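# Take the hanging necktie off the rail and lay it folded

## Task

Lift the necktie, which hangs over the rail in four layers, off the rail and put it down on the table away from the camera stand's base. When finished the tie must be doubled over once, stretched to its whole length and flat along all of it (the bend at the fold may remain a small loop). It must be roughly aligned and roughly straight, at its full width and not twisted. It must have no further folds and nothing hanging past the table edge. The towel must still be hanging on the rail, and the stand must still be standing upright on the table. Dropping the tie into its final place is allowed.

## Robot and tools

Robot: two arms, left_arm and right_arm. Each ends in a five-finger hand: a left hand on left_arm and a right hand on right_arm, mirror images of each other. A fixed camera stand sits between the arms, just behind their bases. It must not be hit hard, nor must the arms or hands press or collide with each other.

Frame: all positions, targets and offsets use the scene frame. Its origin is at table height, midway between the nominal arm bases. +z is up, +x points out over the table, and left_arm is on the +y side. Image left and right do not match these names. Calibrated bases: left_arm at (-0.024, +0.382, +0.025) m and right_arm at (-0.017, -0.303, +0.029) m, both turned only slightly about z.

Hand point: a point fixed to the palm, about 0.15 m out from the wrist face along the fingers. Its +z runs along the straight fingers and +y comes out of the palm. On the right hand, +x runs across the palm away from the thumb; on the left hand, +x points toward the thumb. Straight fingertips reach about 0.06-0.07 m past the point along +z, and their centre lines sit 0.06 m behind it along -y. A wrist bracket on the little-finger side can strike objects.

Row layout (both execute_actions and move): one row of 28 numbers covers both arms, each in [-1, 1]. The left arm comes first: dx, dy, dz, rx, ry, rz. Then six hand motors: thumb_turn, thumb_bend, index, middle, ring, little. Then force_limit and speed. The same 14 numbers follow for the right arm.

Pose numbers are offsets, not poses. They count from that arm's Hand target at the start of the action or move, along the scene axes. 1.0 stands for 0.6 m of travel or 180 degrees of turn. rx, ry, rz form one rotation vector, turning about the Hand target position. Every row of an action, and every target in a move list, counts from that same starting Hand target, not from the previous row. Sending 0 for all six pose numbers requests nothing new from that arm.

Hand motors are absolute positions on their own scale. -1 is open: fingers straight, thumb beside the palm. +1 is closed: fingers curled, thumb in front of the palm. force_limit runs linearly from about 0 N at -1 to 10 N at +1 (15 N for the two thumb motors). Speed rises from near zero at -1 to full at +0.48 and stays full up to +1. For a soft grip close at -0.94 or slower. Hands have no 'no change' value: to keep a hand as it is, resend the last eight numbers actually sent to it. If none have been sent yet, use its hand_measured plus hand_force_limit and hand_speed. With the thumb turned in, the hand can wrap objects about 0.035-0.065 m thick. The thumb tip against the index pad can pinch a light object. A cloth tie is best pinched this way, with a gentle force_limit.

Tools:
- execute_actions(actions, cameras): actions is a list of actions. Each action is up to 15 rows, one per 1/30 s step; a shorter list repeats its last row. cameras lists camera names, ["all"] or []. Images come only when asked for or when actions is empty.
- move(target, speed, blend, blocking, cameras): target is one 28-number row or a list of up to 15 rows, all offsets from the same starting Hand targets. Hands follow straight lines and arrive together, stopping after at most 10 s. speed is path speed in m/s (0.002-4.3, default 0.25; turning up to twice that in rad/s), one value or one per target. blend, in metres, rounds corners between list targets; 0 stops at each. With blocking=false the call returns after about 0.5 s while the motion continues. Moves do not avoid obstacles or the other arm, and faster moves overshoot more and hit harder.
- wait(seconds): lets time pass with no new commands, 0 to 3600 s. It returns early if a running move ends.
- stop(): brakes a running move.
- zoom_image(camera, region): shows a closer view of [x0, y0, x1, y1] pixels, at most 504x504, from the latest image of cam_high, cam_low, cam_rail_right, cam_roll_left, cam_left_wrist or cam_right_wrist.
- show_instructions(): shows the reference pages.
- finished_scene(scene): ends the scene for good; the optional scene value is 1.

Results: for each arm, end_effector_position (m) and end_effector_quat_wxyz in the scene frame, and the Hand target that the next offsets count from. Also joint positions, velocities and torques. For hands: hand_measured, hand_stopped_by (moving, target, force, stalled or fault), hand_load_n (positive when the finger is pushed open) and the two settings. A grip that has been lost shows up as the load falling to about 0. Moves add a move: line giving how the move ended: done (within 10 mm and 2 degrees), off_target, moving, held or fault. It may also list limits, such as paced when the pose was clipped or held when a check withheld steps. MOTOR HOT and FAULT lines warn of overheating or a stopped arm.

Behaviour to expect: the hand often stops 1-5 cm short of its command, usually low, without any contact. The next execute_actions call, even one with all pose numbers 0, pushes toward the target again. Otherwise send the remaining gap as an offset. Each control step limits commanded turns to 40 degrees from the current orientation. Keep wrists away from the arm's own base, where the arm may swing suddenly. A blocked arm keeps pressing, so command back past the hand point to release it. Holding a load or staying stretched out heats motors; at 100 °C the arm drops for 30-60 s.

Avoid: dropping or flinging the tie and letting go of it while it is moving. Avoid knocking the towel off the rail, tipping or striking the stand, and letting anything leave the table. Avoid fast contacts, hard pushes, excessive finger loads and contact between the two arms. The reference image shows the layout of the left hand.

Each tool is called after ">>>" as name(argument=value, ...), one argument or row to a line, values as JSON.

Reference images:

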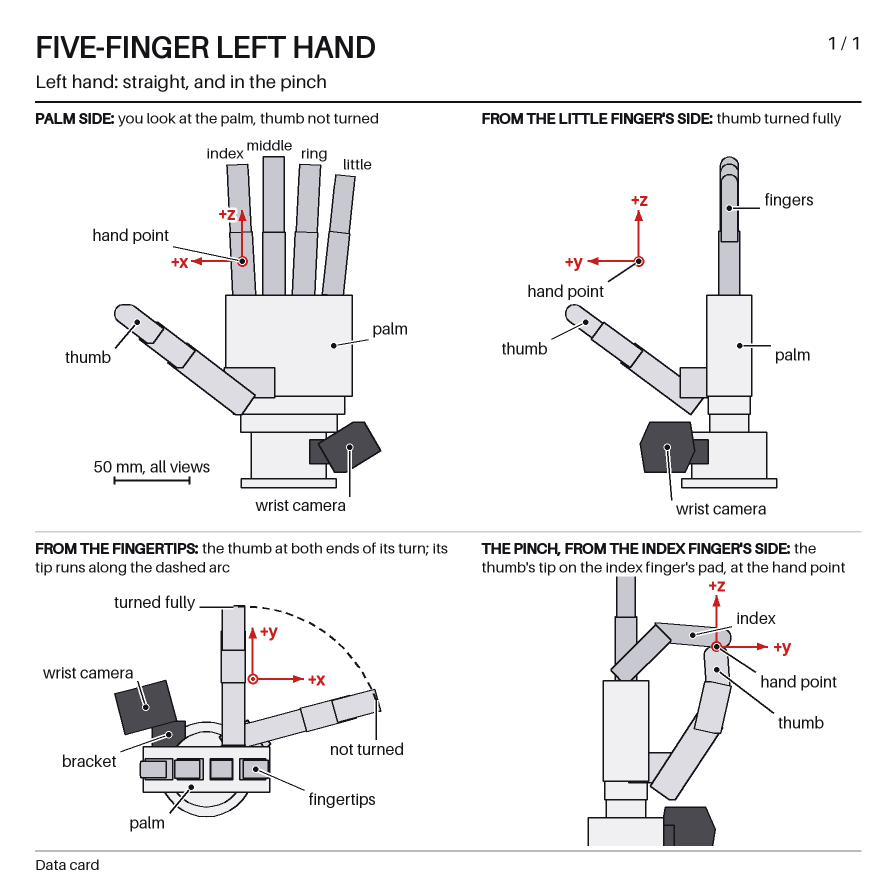

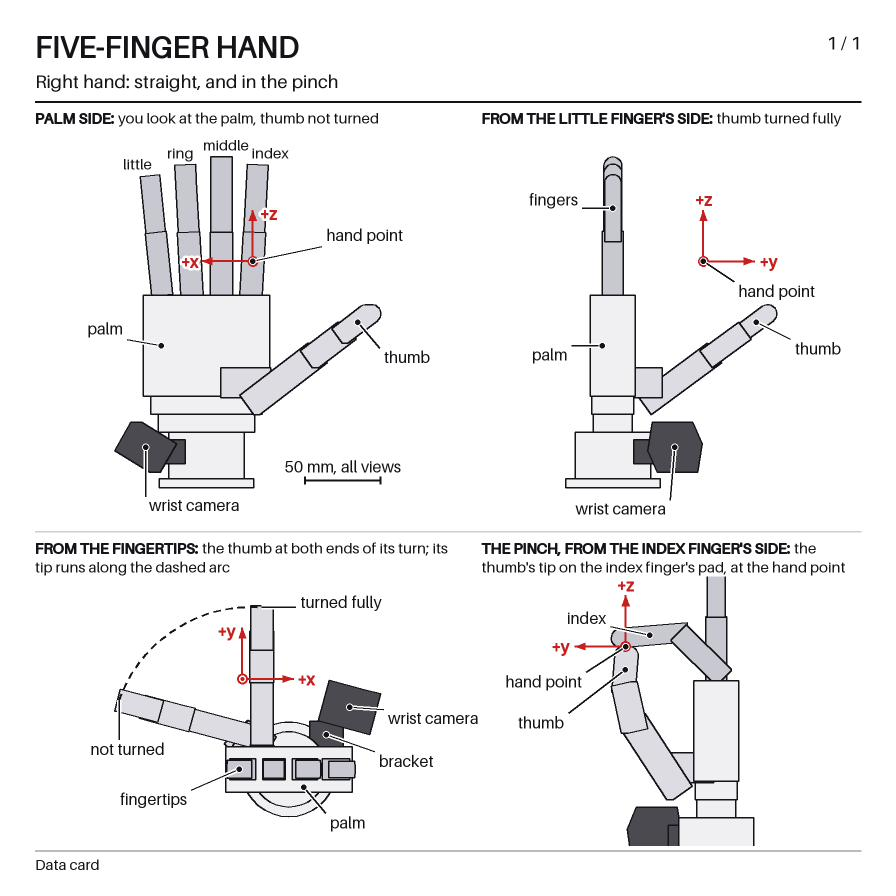

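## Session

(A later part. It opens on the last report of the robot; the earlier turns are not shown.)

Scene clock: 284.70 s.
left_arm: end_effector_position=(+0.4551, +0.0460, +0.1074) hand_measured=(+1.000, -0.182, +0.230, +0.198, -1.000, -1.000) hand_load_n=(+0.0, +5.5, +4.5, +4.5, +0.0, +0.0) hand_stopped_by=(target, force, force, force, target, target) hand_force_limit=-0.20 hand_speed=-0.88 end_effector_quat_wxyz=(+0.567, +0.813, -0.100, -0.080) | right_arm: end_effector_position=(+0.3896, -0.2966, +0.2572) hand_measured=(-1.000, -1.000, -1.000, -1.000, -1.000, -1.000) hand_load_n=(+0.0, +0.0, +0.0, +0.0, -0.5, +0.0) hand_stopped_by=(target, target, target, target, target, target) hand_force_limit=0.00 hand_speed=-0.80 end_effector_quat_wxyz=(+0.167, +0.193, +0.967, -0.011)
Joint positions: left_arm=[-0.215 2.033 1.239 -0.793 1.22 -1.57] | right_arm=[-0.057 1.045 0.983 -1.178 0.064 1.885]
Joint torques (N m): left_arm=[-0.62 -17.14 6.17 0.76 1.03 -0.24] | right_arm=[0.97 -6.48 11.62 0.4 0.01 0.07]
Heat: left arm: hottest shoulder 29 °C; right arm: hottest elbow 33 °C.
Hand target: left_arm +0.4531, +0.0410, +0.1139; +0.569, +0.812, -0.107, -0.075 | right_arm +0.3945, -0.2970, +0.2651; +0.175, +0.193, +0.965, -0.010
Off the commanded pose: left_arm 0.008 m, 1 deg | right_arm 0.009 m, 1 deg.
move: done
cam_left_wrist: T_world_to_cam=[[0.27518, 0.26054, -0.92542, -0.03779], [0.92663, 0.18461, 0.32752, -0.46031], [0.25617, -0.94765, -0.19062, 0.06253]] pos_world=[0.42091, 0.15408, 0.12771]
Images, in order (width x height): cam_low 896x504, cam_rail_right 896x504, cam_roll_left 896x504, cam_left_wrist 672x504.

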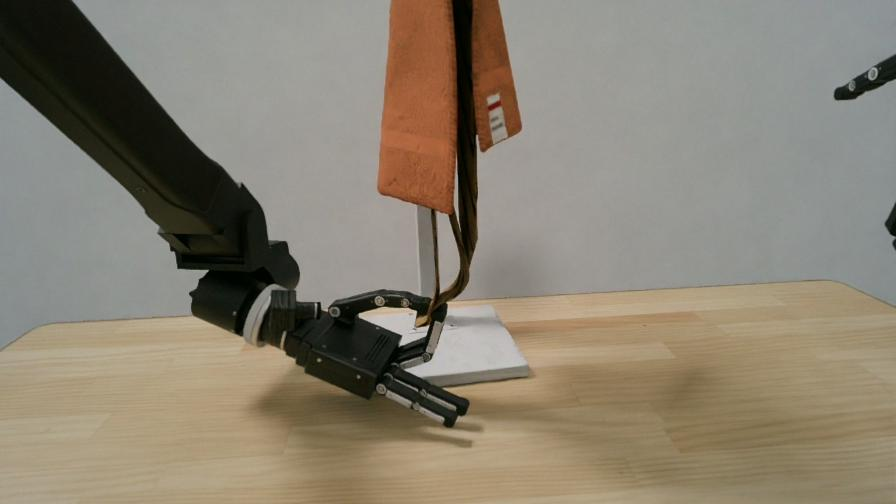

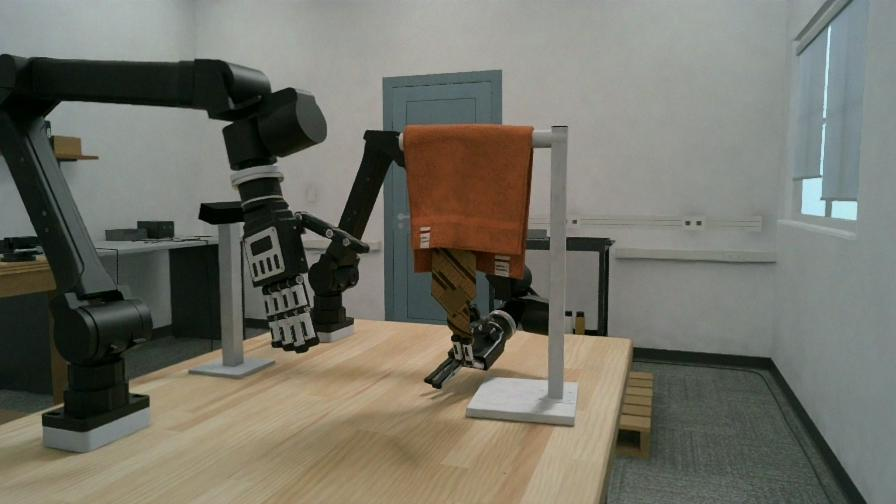

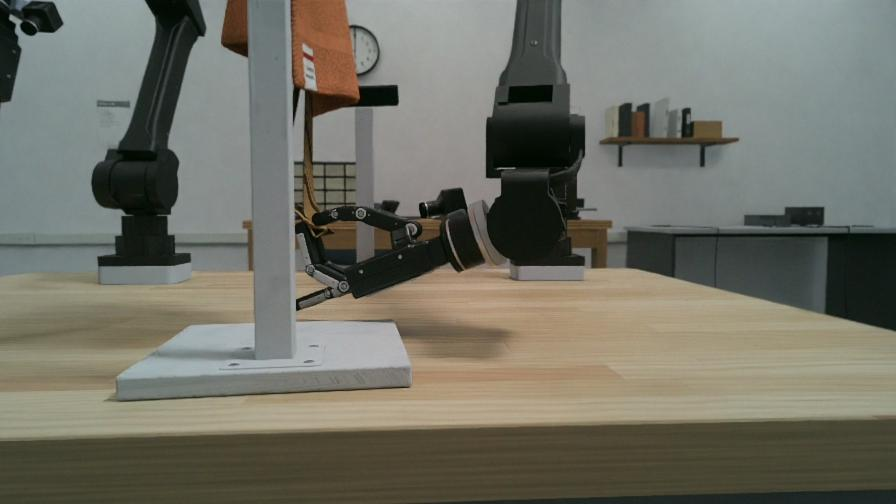

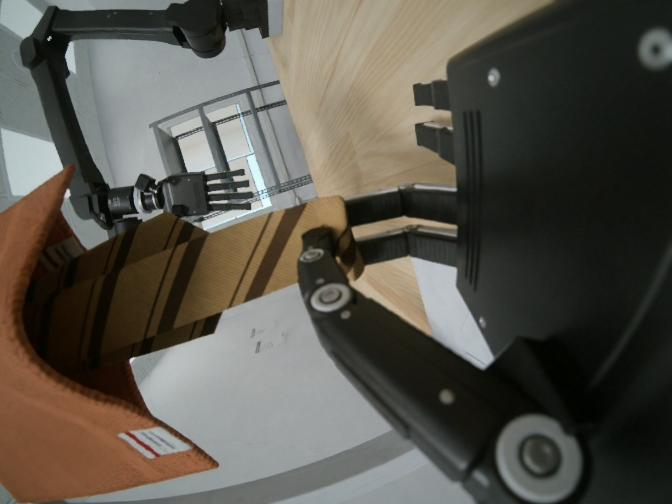

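>>> move(
  target=[0, 0, 0, 0, 0, 0, 1, -0.1, 0.27, 0.25, -1, -1, -0.2, -0.88, -0.12, 0.18, 0.108, -0.0883, -0.3812, 0.0980, 1, 0.35, -1, -1, -1, -1, 0.0, -0.5],
  cameras=["all"],
  speed=0.15,
)

Scene clock: 307.83 s.
left_arm: end_effector_position=(+0.4551, +0.0460, +0.1074) hand_measured=(+1.000, -0.182, +0.230, +0.198, -1.000, -1.000) hand_load_n=(+0.0, +5.5, +4.5, +4.5, +0.0, +0.0) hand_stopped_by=(target, force, force, force, target, target) hand_force_limit=-0.20 hand_speed=-0.88 end_effector_quat_wxyz=(+0.567, +0.813, -0.100, -0.080) | right_arm: end_effector_position=(+0.3232, -0.1917, +0.3377) hand_measured=(+1.000, +0.350, -1.000, -1.000, -1.000, -1.000) hand_load_n=(+0.0, +0.0, +0.0, +0.0, +0.0, +0.0) hand_stopped_by=(target, target, target, target, target, target) hand_force_limit=0.00 hand_speed=-0.50 end_effector_quat_wxyz=(+0.709, +0.006, +0.706, +0.002)
Joint positions: left_arm=[-0.215 2.033 1.239 -0.793 1.22 -1.57] | right_arm=[0.363 0.431 0.235 0.2 0.356 1.58]
Joint torques (N m): left_arm=[-0.44 -17.44 6.04 0.81 1.04 -0.22] | right_arm=[1.55 2.32 9.61 2.54 0.12 -0.01]
Heat: left arm: hottest shoulder 29 °C; right arm: hottest elbow 32 °C.
Hand target: left_arm +0.4531, +0.0410, +0.1139; +0.569, +0.812, -0.107, -0.075 | right_arm +0.3226, -0.1890, +0.3298; +0.708, +0.000, +0.707, +0.000
Off the commanded pose: left_arm 0.008 m, 1 deg | right_arm 0.008 m, 1 deg.
move: done
cam_left_wrist: T_world_to_cam=[[0.27518, 0.26054, -0.92542, -0.03779], [0.92663, 0.18461, 0.32752, -0.46031], [0.25617, -0.94765, -0.19062, 0.06253]] pos_world=[0.42091, 0.15408, 0.12771]
cam_right_wrist: T_world_to_cam=[[0.02034, 0.96293, -0.26898, 0.27055], [-0.54283, 0.23657, 0.80584, -0.05659], [0.8396, 0.12962, 0.52752, -0.31023]] pos_world=[0.22425, -0.20693, 0.28203]

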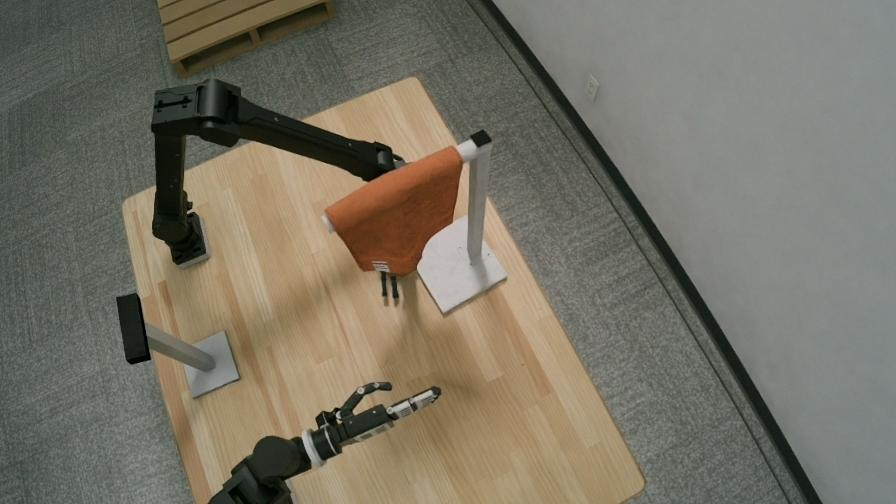

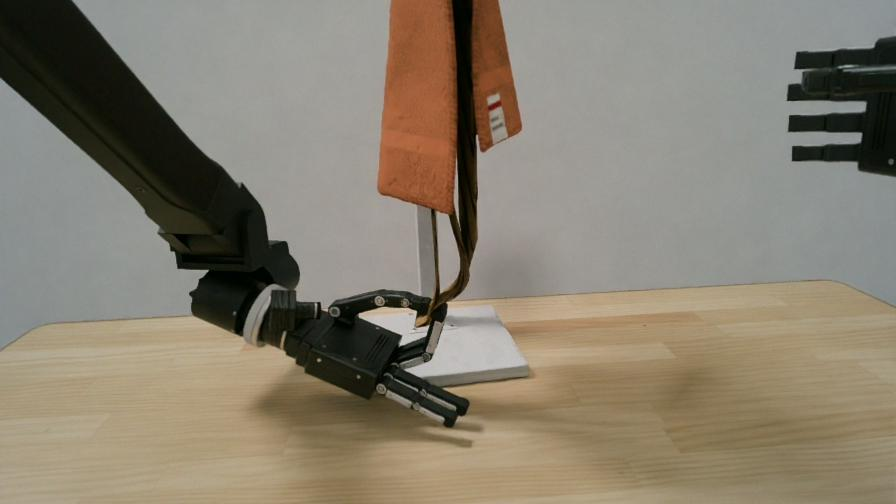

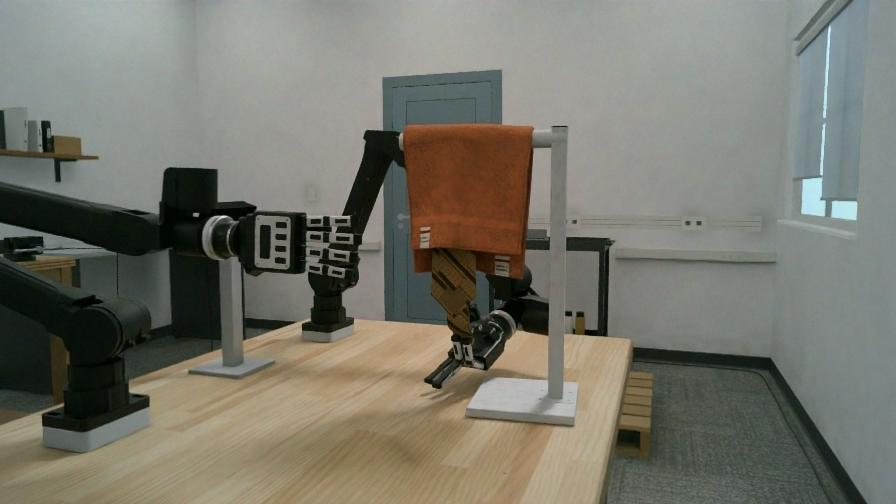

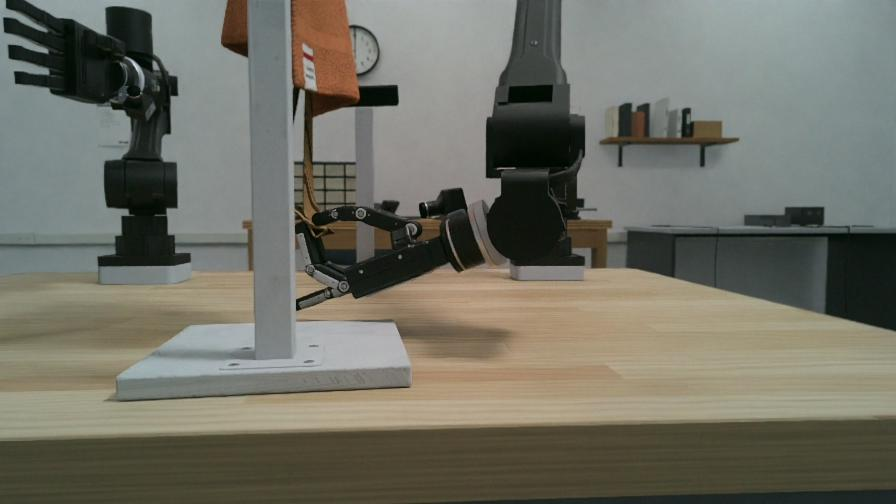

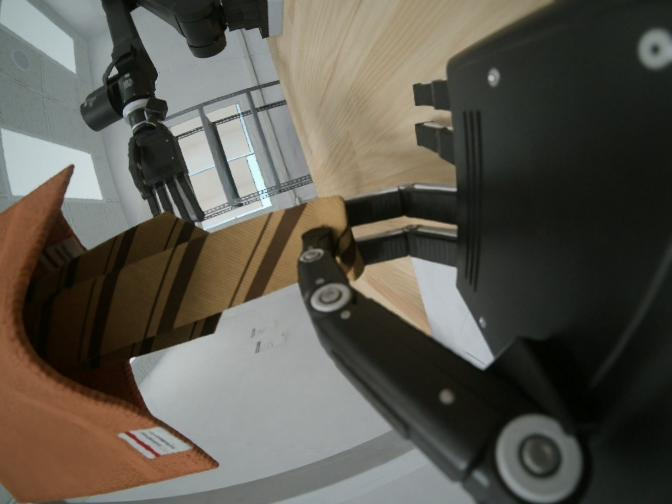

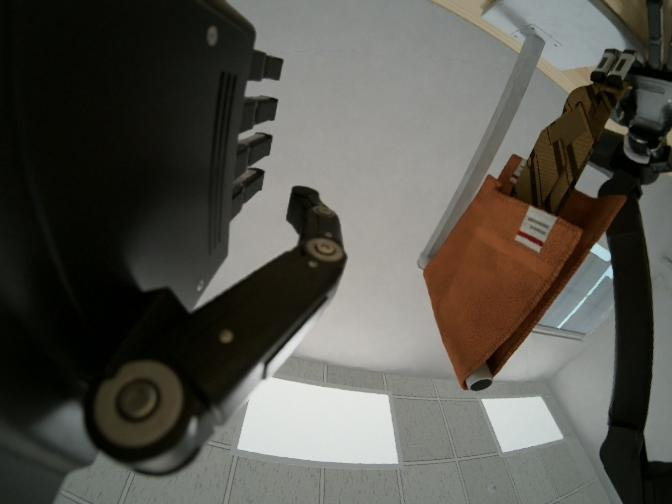

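>>> zoom_image(
  camera="cam_rail_right",
  region=[200, 160, 440, 320],
)

>>> zoom_image(
  camera="cam_right_wrist",
  region=[380, 130, 660, 420],
)

>>> zoom_image(
  camera="cam_low",
  region=[740, 10, 896, 200],
)

Scaled by 2.100 from the camera's image (finer frame: 1280x720).

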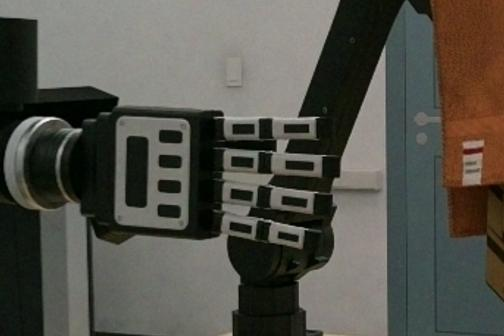

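Scaled by 1.738 from the camera's image (finer frame: 960x720).

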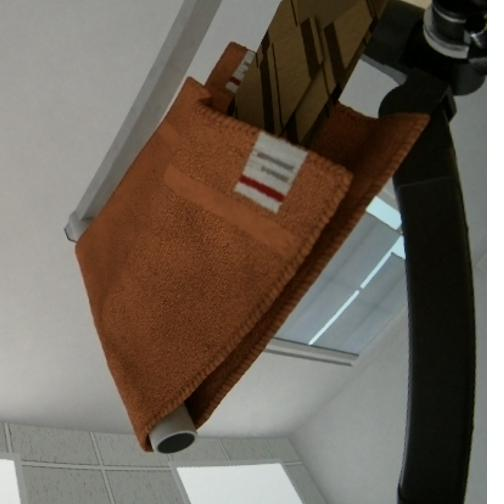

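Scaled by 2.653 from the camera's image (finer frame: 1280x720).

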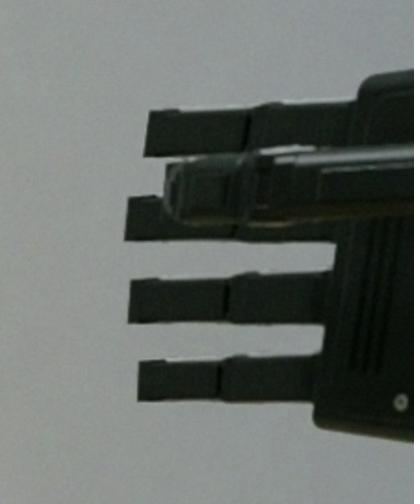

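>>> move(
  target=[0, 0, 0, 0, 0, 0, 1, -0.1, 0.27, 0.25, -1, -1, -0.2, -0.88, -0.101, 0.315, 0.008, 0, 0, 0, 1, 0.35, -1, -1, -1, -1, 0.0, -0.5],
  cameras=["all"],
  speed=0.15,
)

>>> zoom_image(
  camera="cam_rail_right",
  region=[240, 110, 560, 400],
)

>>> zoom_image(
  camera="cam_right_wrist",
  region=[220, 130, 520, 420],
)

>>> zoom_image(
  camera="cam_high",
  region=[180, 130, 460, 350],
)

Scene clock: 329.13 s.
left_arm: end_effector_position=(+0.4551, +0.0460, +0.1074) hand_measured=(+1.000, -0.182, +0.230, +0.198, -1.000, -1.000) hand_load_n=(+0.0, +6.0, +4.5, +4.5, +0.0, +0.0) hand_stopped_by=(target, force, force, force, target, target) hand_force_limit=-0.20 hand_speed=-0.88 end_effector_quat_wxyz=(+0.567, +0.813, -0.100, -0.080) | right_arm: end_effector_position=(+0.2591, -0.0091, +0.3135) hand_measured=(+1.000, +0.350, -1.000, -1.000, -1.000, -1.000) hand_load_n=(+0.0, +0.0, +0.0, -0.5, +0.0, +0.0) hand_stopped_by=(target, target, target, target, target, target) hand_force_limit=0.00 hand_speed=-0.50 end_effector_quat_wxyz=(+0.701, -0.014, +0.713, -0.013)
Joint positions: left_arm=[-0.215 2.033 1.239 -0.793 1.22 -1.57] | right_arm=[1.249 0.951 0.351 0.551 1.235 1.578]
Joint torques (N m): left_arm=[-0.44 -17.38 6.05 0.87 1.07 -0.22] | right_arm=[1.2 -2.61 12.78 1.8 0.26 -0.01]
Heat: left arm: hottest shoulder 30 °C; right arm: hottest elbow 31 °C.
Hand target: left_arm +0.4531, +0.0410, +0.1139; +0.569, +0.812, -0.107, -0.075 | right_arm +0.2620, +0.0000, +0.3345; +0.708, +0.000, +0.707, -0.001
Off the commanded pose: left_arm 0.008 m, 1 deg | right_arm 0.023 m, 2 deg.
move: off_target (right_arm)
cam_left_wrist: T_world_to_cam=[[0.27518, 0.26054, -0.92542, -0.03779], [0.92663, 0.18461, 0.32752, -0.46031], [0.25617, -0.94765, -0.19062, 0.06253]] pos_world=[0.42091, 0.15408, 0.12771]
cam_right_wrist: T_world_to_cam=[[0.00792, 0.94877, -0.31588, 0.10725], [-0.52814, 0.27221, 0.80435, -0.11815], [0.84912, 0.16045, 0.50323, -0.26188]] pos_world=[0.15912, -0.02757, 0.2607]

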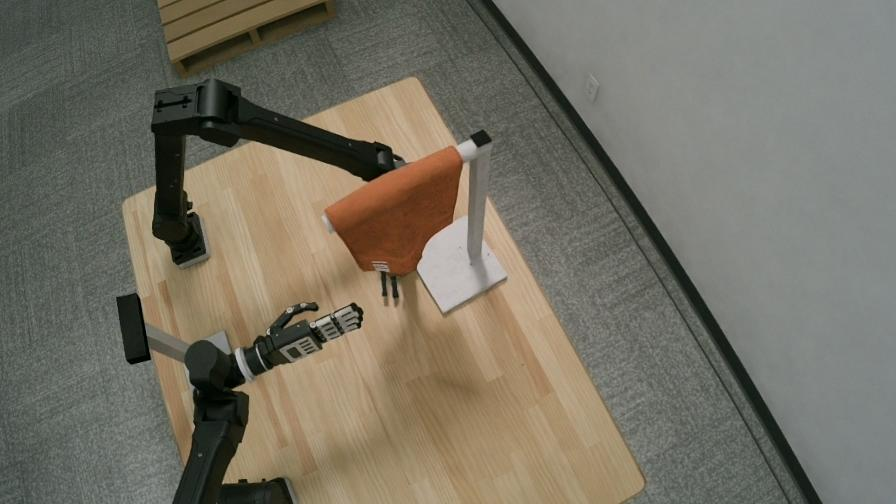

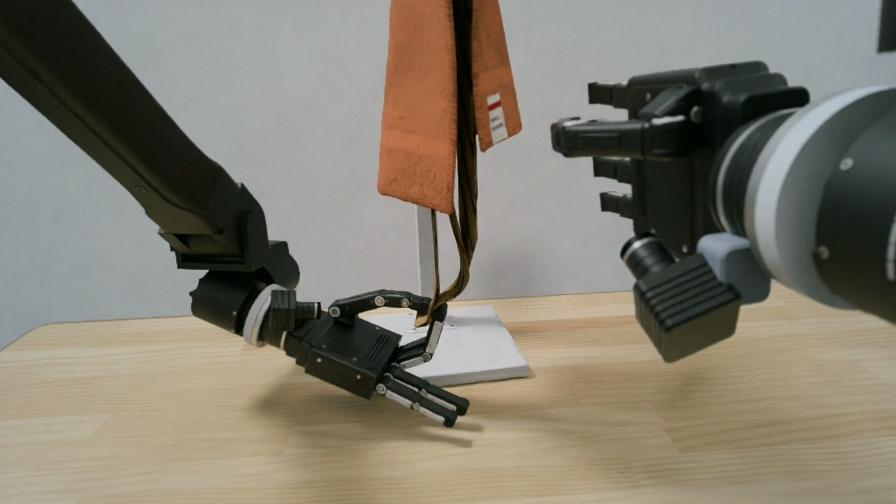

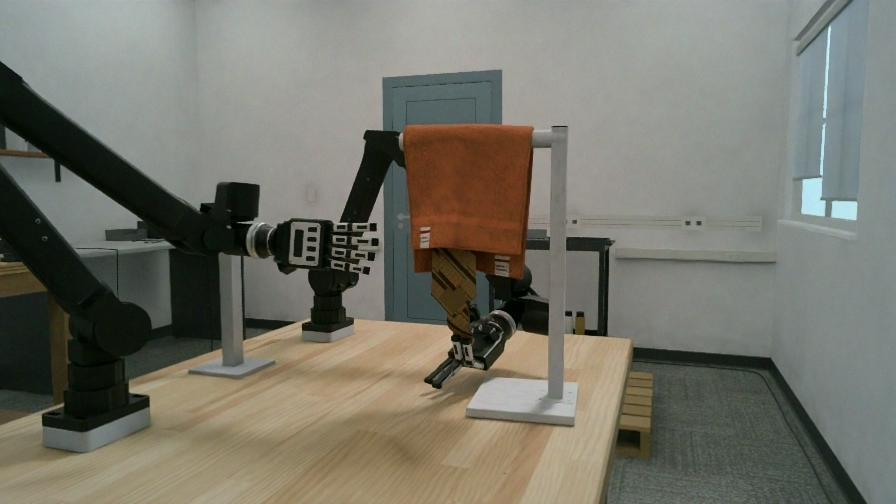

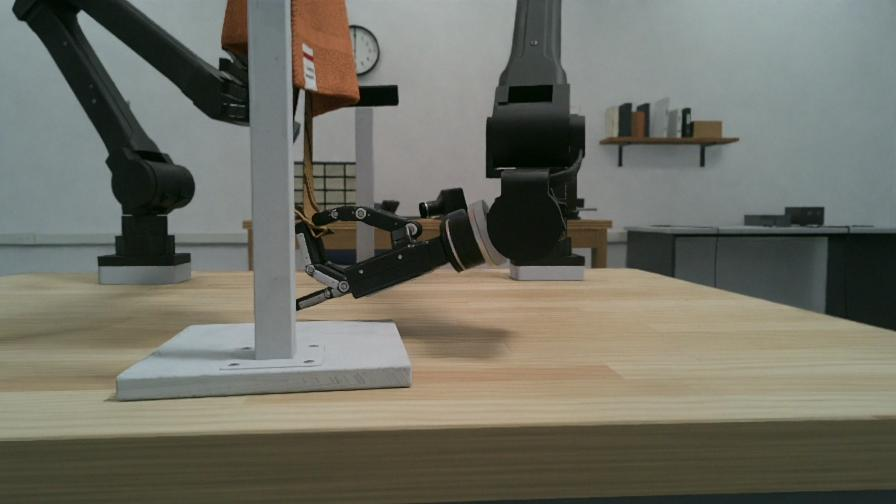

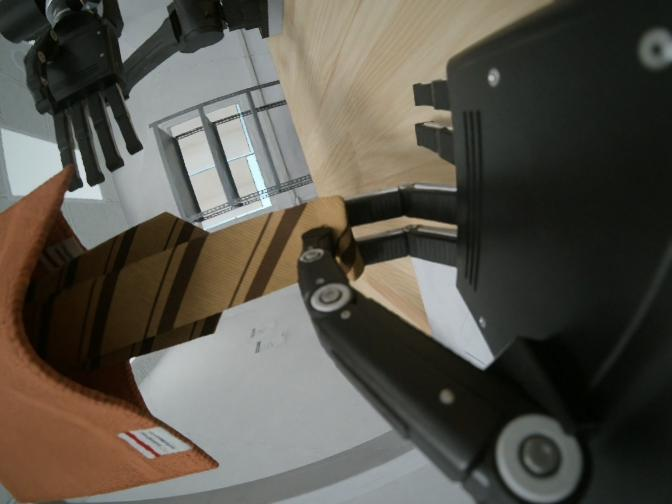

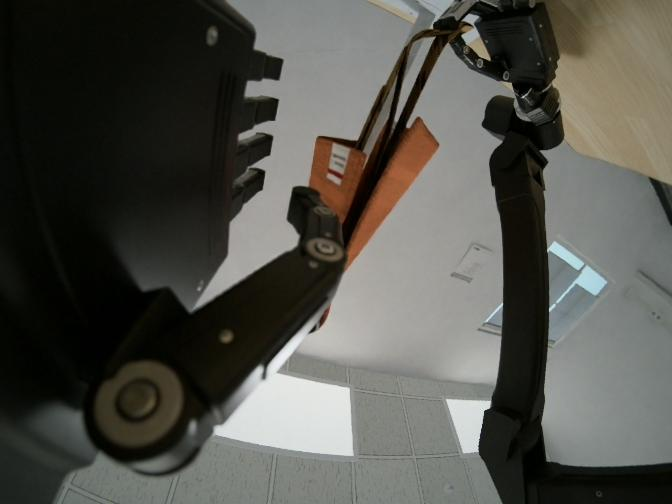

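Scaled by 1.575 from the camera's image (finer frame: 1280x720).

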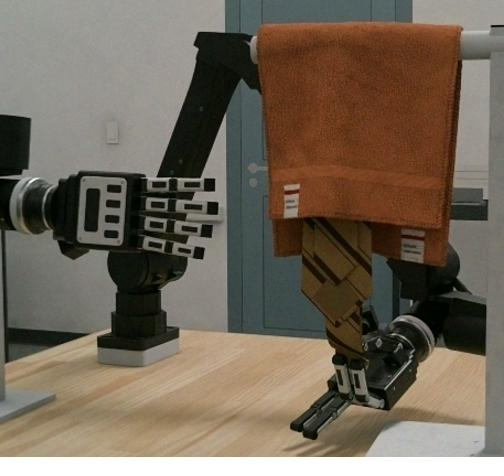

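Scaled by 1.680 from the camera's image (finer frame: 960x720).

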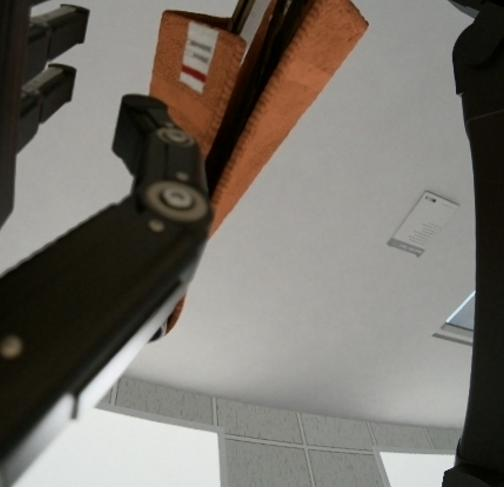

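Scaled by 1.800 from the camera's image (finer frame: 1280x720).

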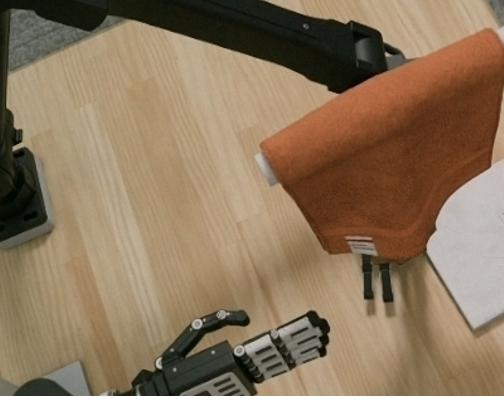

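>>> move(
  target=[
    [0, 0, 0, 0, 0, 0, 1, -0.1, 0.27, 0.25, -1, -1, -0.2, -0.88, 0.1133, -0.3167, -0.0075, 0, 0, 0, 1, 0.35, -1, -1, -1, -1, 0.0, -0.5],
    [0, 0, 0, 0, 0, 0, 1, -0.1, 0.27, 0.25, -1, -1, -0.2, -0.88, 0.3133, -0.3833, -0.0075, 0.2768, 0.4514, 0.3149, 1, -0.5, -1, -1, -1, -1, 0.0, -0.5],
  ],
  cameras=["all"],
  speed=0.2,
  blend=[0.04, 0],
)

Scene clock: 365.60 s.
left_arm: end_effector_position=(+0.4551, +0.0460, +0.1074) hand_measured=(+1.000, -0.182, +0.230, +0.198, -1.000, -1.000) hand_load_n=(+0.0, +5.5, +4.5, +4.5, +0.0, +0.0) hand_stopped_by=(target, force, force, force, target, target) hand_force_limit=-0.20 hand_speed=-0.88 end_effector_quat_wxyz=(+0.567, +0.813, -0.100, -0.080) | right_arm: end_effector_position=(+0.4375, -0.2222, +0.3245) hand_measured=(+1.000, -0.500, -1.000, -1.000, -1.000, -1.000) hand_load_n=(+0.0, +0.0, +0.0, +0.0, +0.0, +0.0) hand_stopped_by=(target, target, target, target, target, target) hand_force_limit=0.00 hand_speed=-0.50 end_effector_quat_wxyz=(+0.038, -0.001, +0.842, +0.538)
Joint positions: left_arm=[-0.215 2.033 1.239 -0.793 1.22 -1.57] | right_arm=[-0.266 1.594 1.274 -1.675 -1.095 1.028]
Joint torques (N m): left_arm=[-0.56 -17.49 6.17 0.81 1.05 -0.23] | right_arm=[0.38 -12.86 12 -1.74 -1.06 0.15]
Heat: left arm: hottest shoulder 30 °C; right arm: hottest elbow 32 °C.
Hand target: left_arm +0.4531, +0.0410, +0.1139; +0.569, +0.812, -0.107, -0.075 | right_arm +0.4499, -0.2299, +0.3302; -0.025, -0.036, +0.828, +0.559
Off the commanded pose: left_arm 0.008 m, 1 deg | right_arm 0.016 m, 9 deg.
joint sent to its limit (right arm) — joint 4 (wrist pitch), lower limit. The joint targets are off in orientation, not in position.
move: off_target (right_arm); target 2's new numbers were sent with right_arm's hand 0.016 m and 9 deg from that target
cam_left_wrist: T_world_to_cam=[[0.27518, 0.26054, -0.92542, -0.03779], [0.92663, 0.18461, 0.32752, -0.46031], [0.25617, -0.94765, -0.19062, 0.06253]] pos_world=[0.42091, 0.15408, 0.12771]
cam_right_wrist: T_world_to_cam=[[-0.31875, 0.42716, 0.84613, -0.03856], [0.75845, -0.42045, 0.49798, -0.59203], [0.56847, 0.80047, -0.18996, 0.10525]] pos_world=[0.3769, -0.31669, 0.34744]

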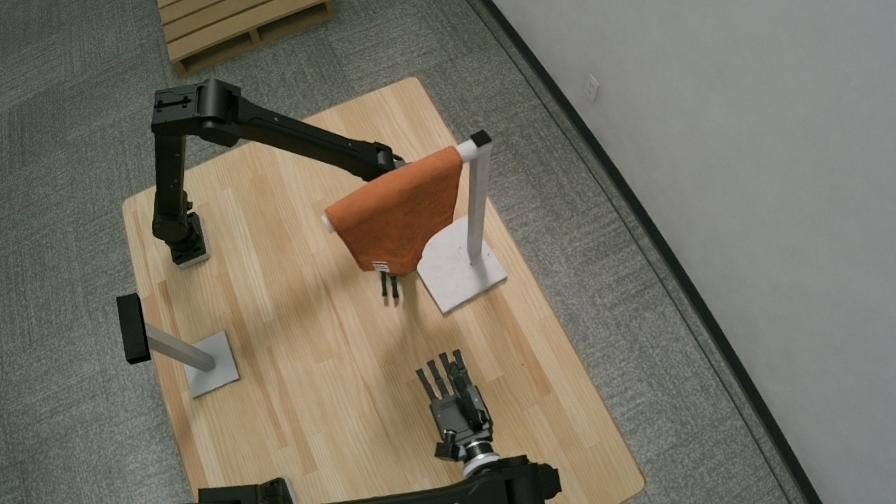

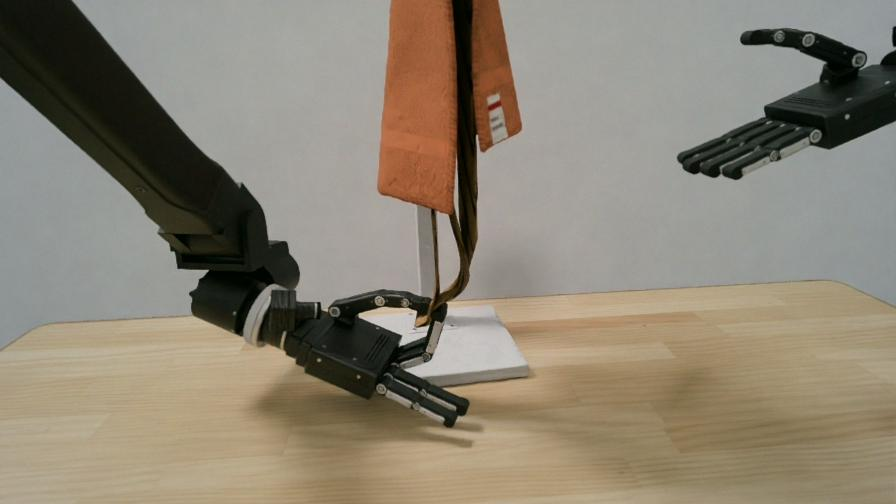

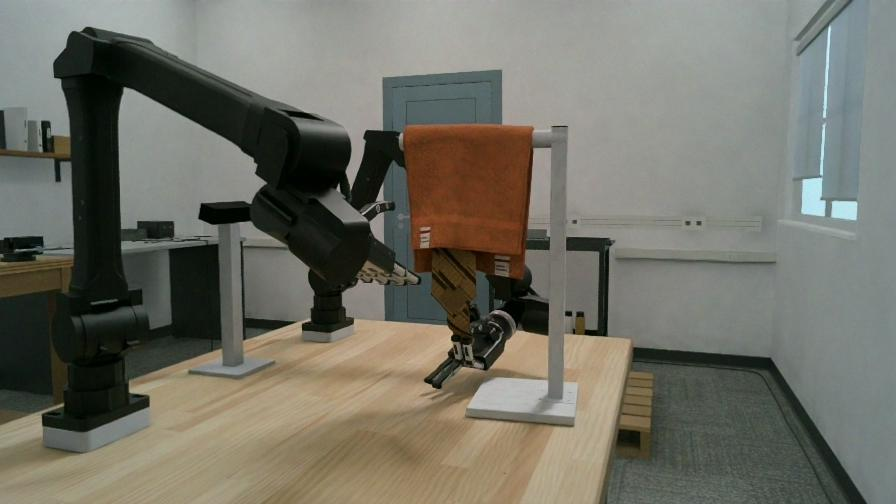

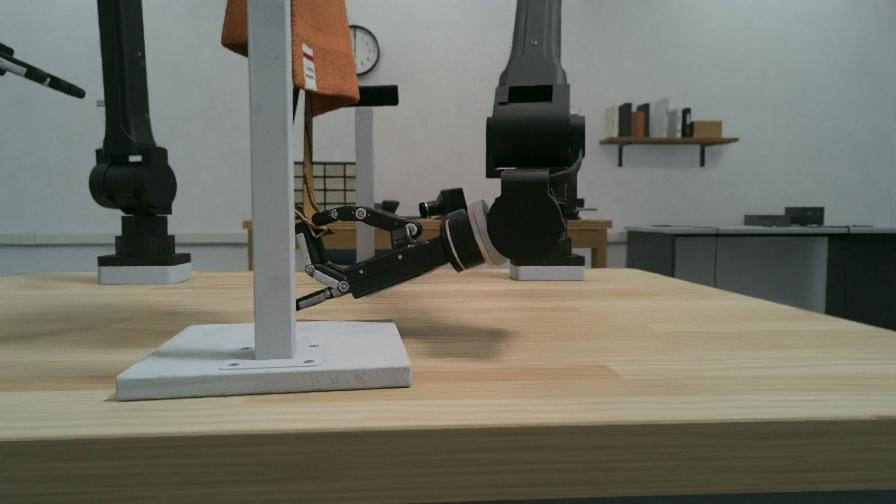

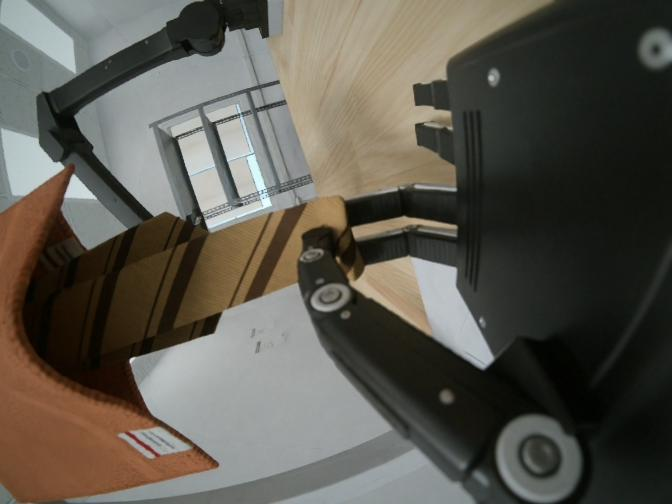

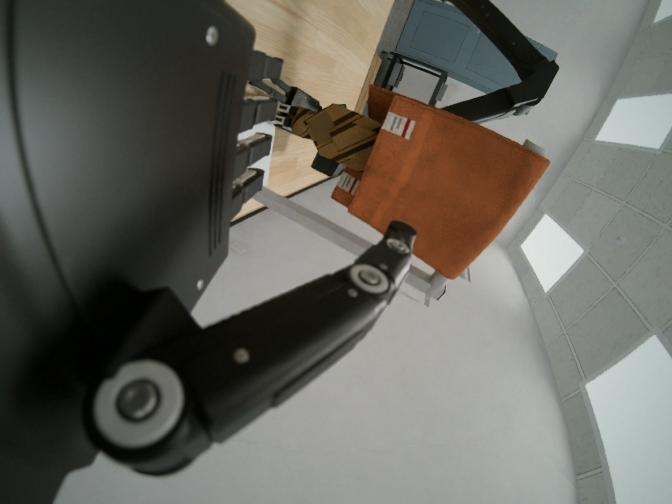

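>>> zoom_image(
  camera="cam_low",
  region=[640, 10, 896, 210],
)

>>> zoom_image(
  camera="cam_high",
  region=[320, 200, 560, 470],
)

>>> zoom_image(
  camera="cam_right_wrist",
  region=[240, 50, 560, 310],
)

Scaled by 1.969 from the camera's image (finer frame: 1280x720).

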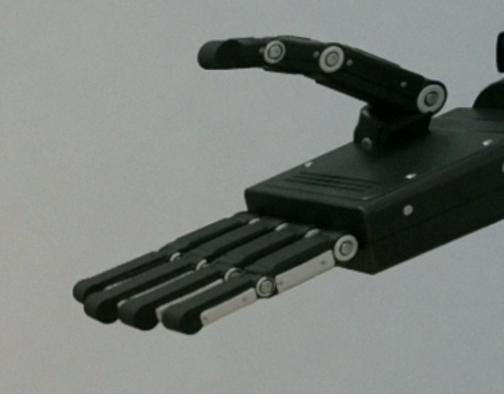

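Scaled by 1.867 from the camera's image (finer frame: 1280x720).

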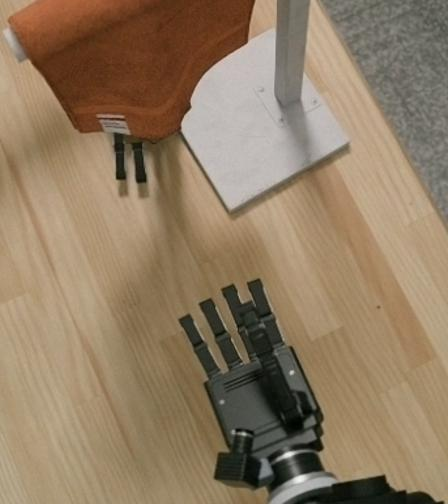

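Scaled by 1.575 from the camera's image (finer frame: 960x720).

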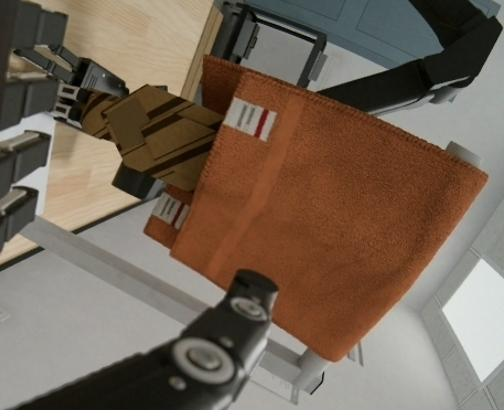

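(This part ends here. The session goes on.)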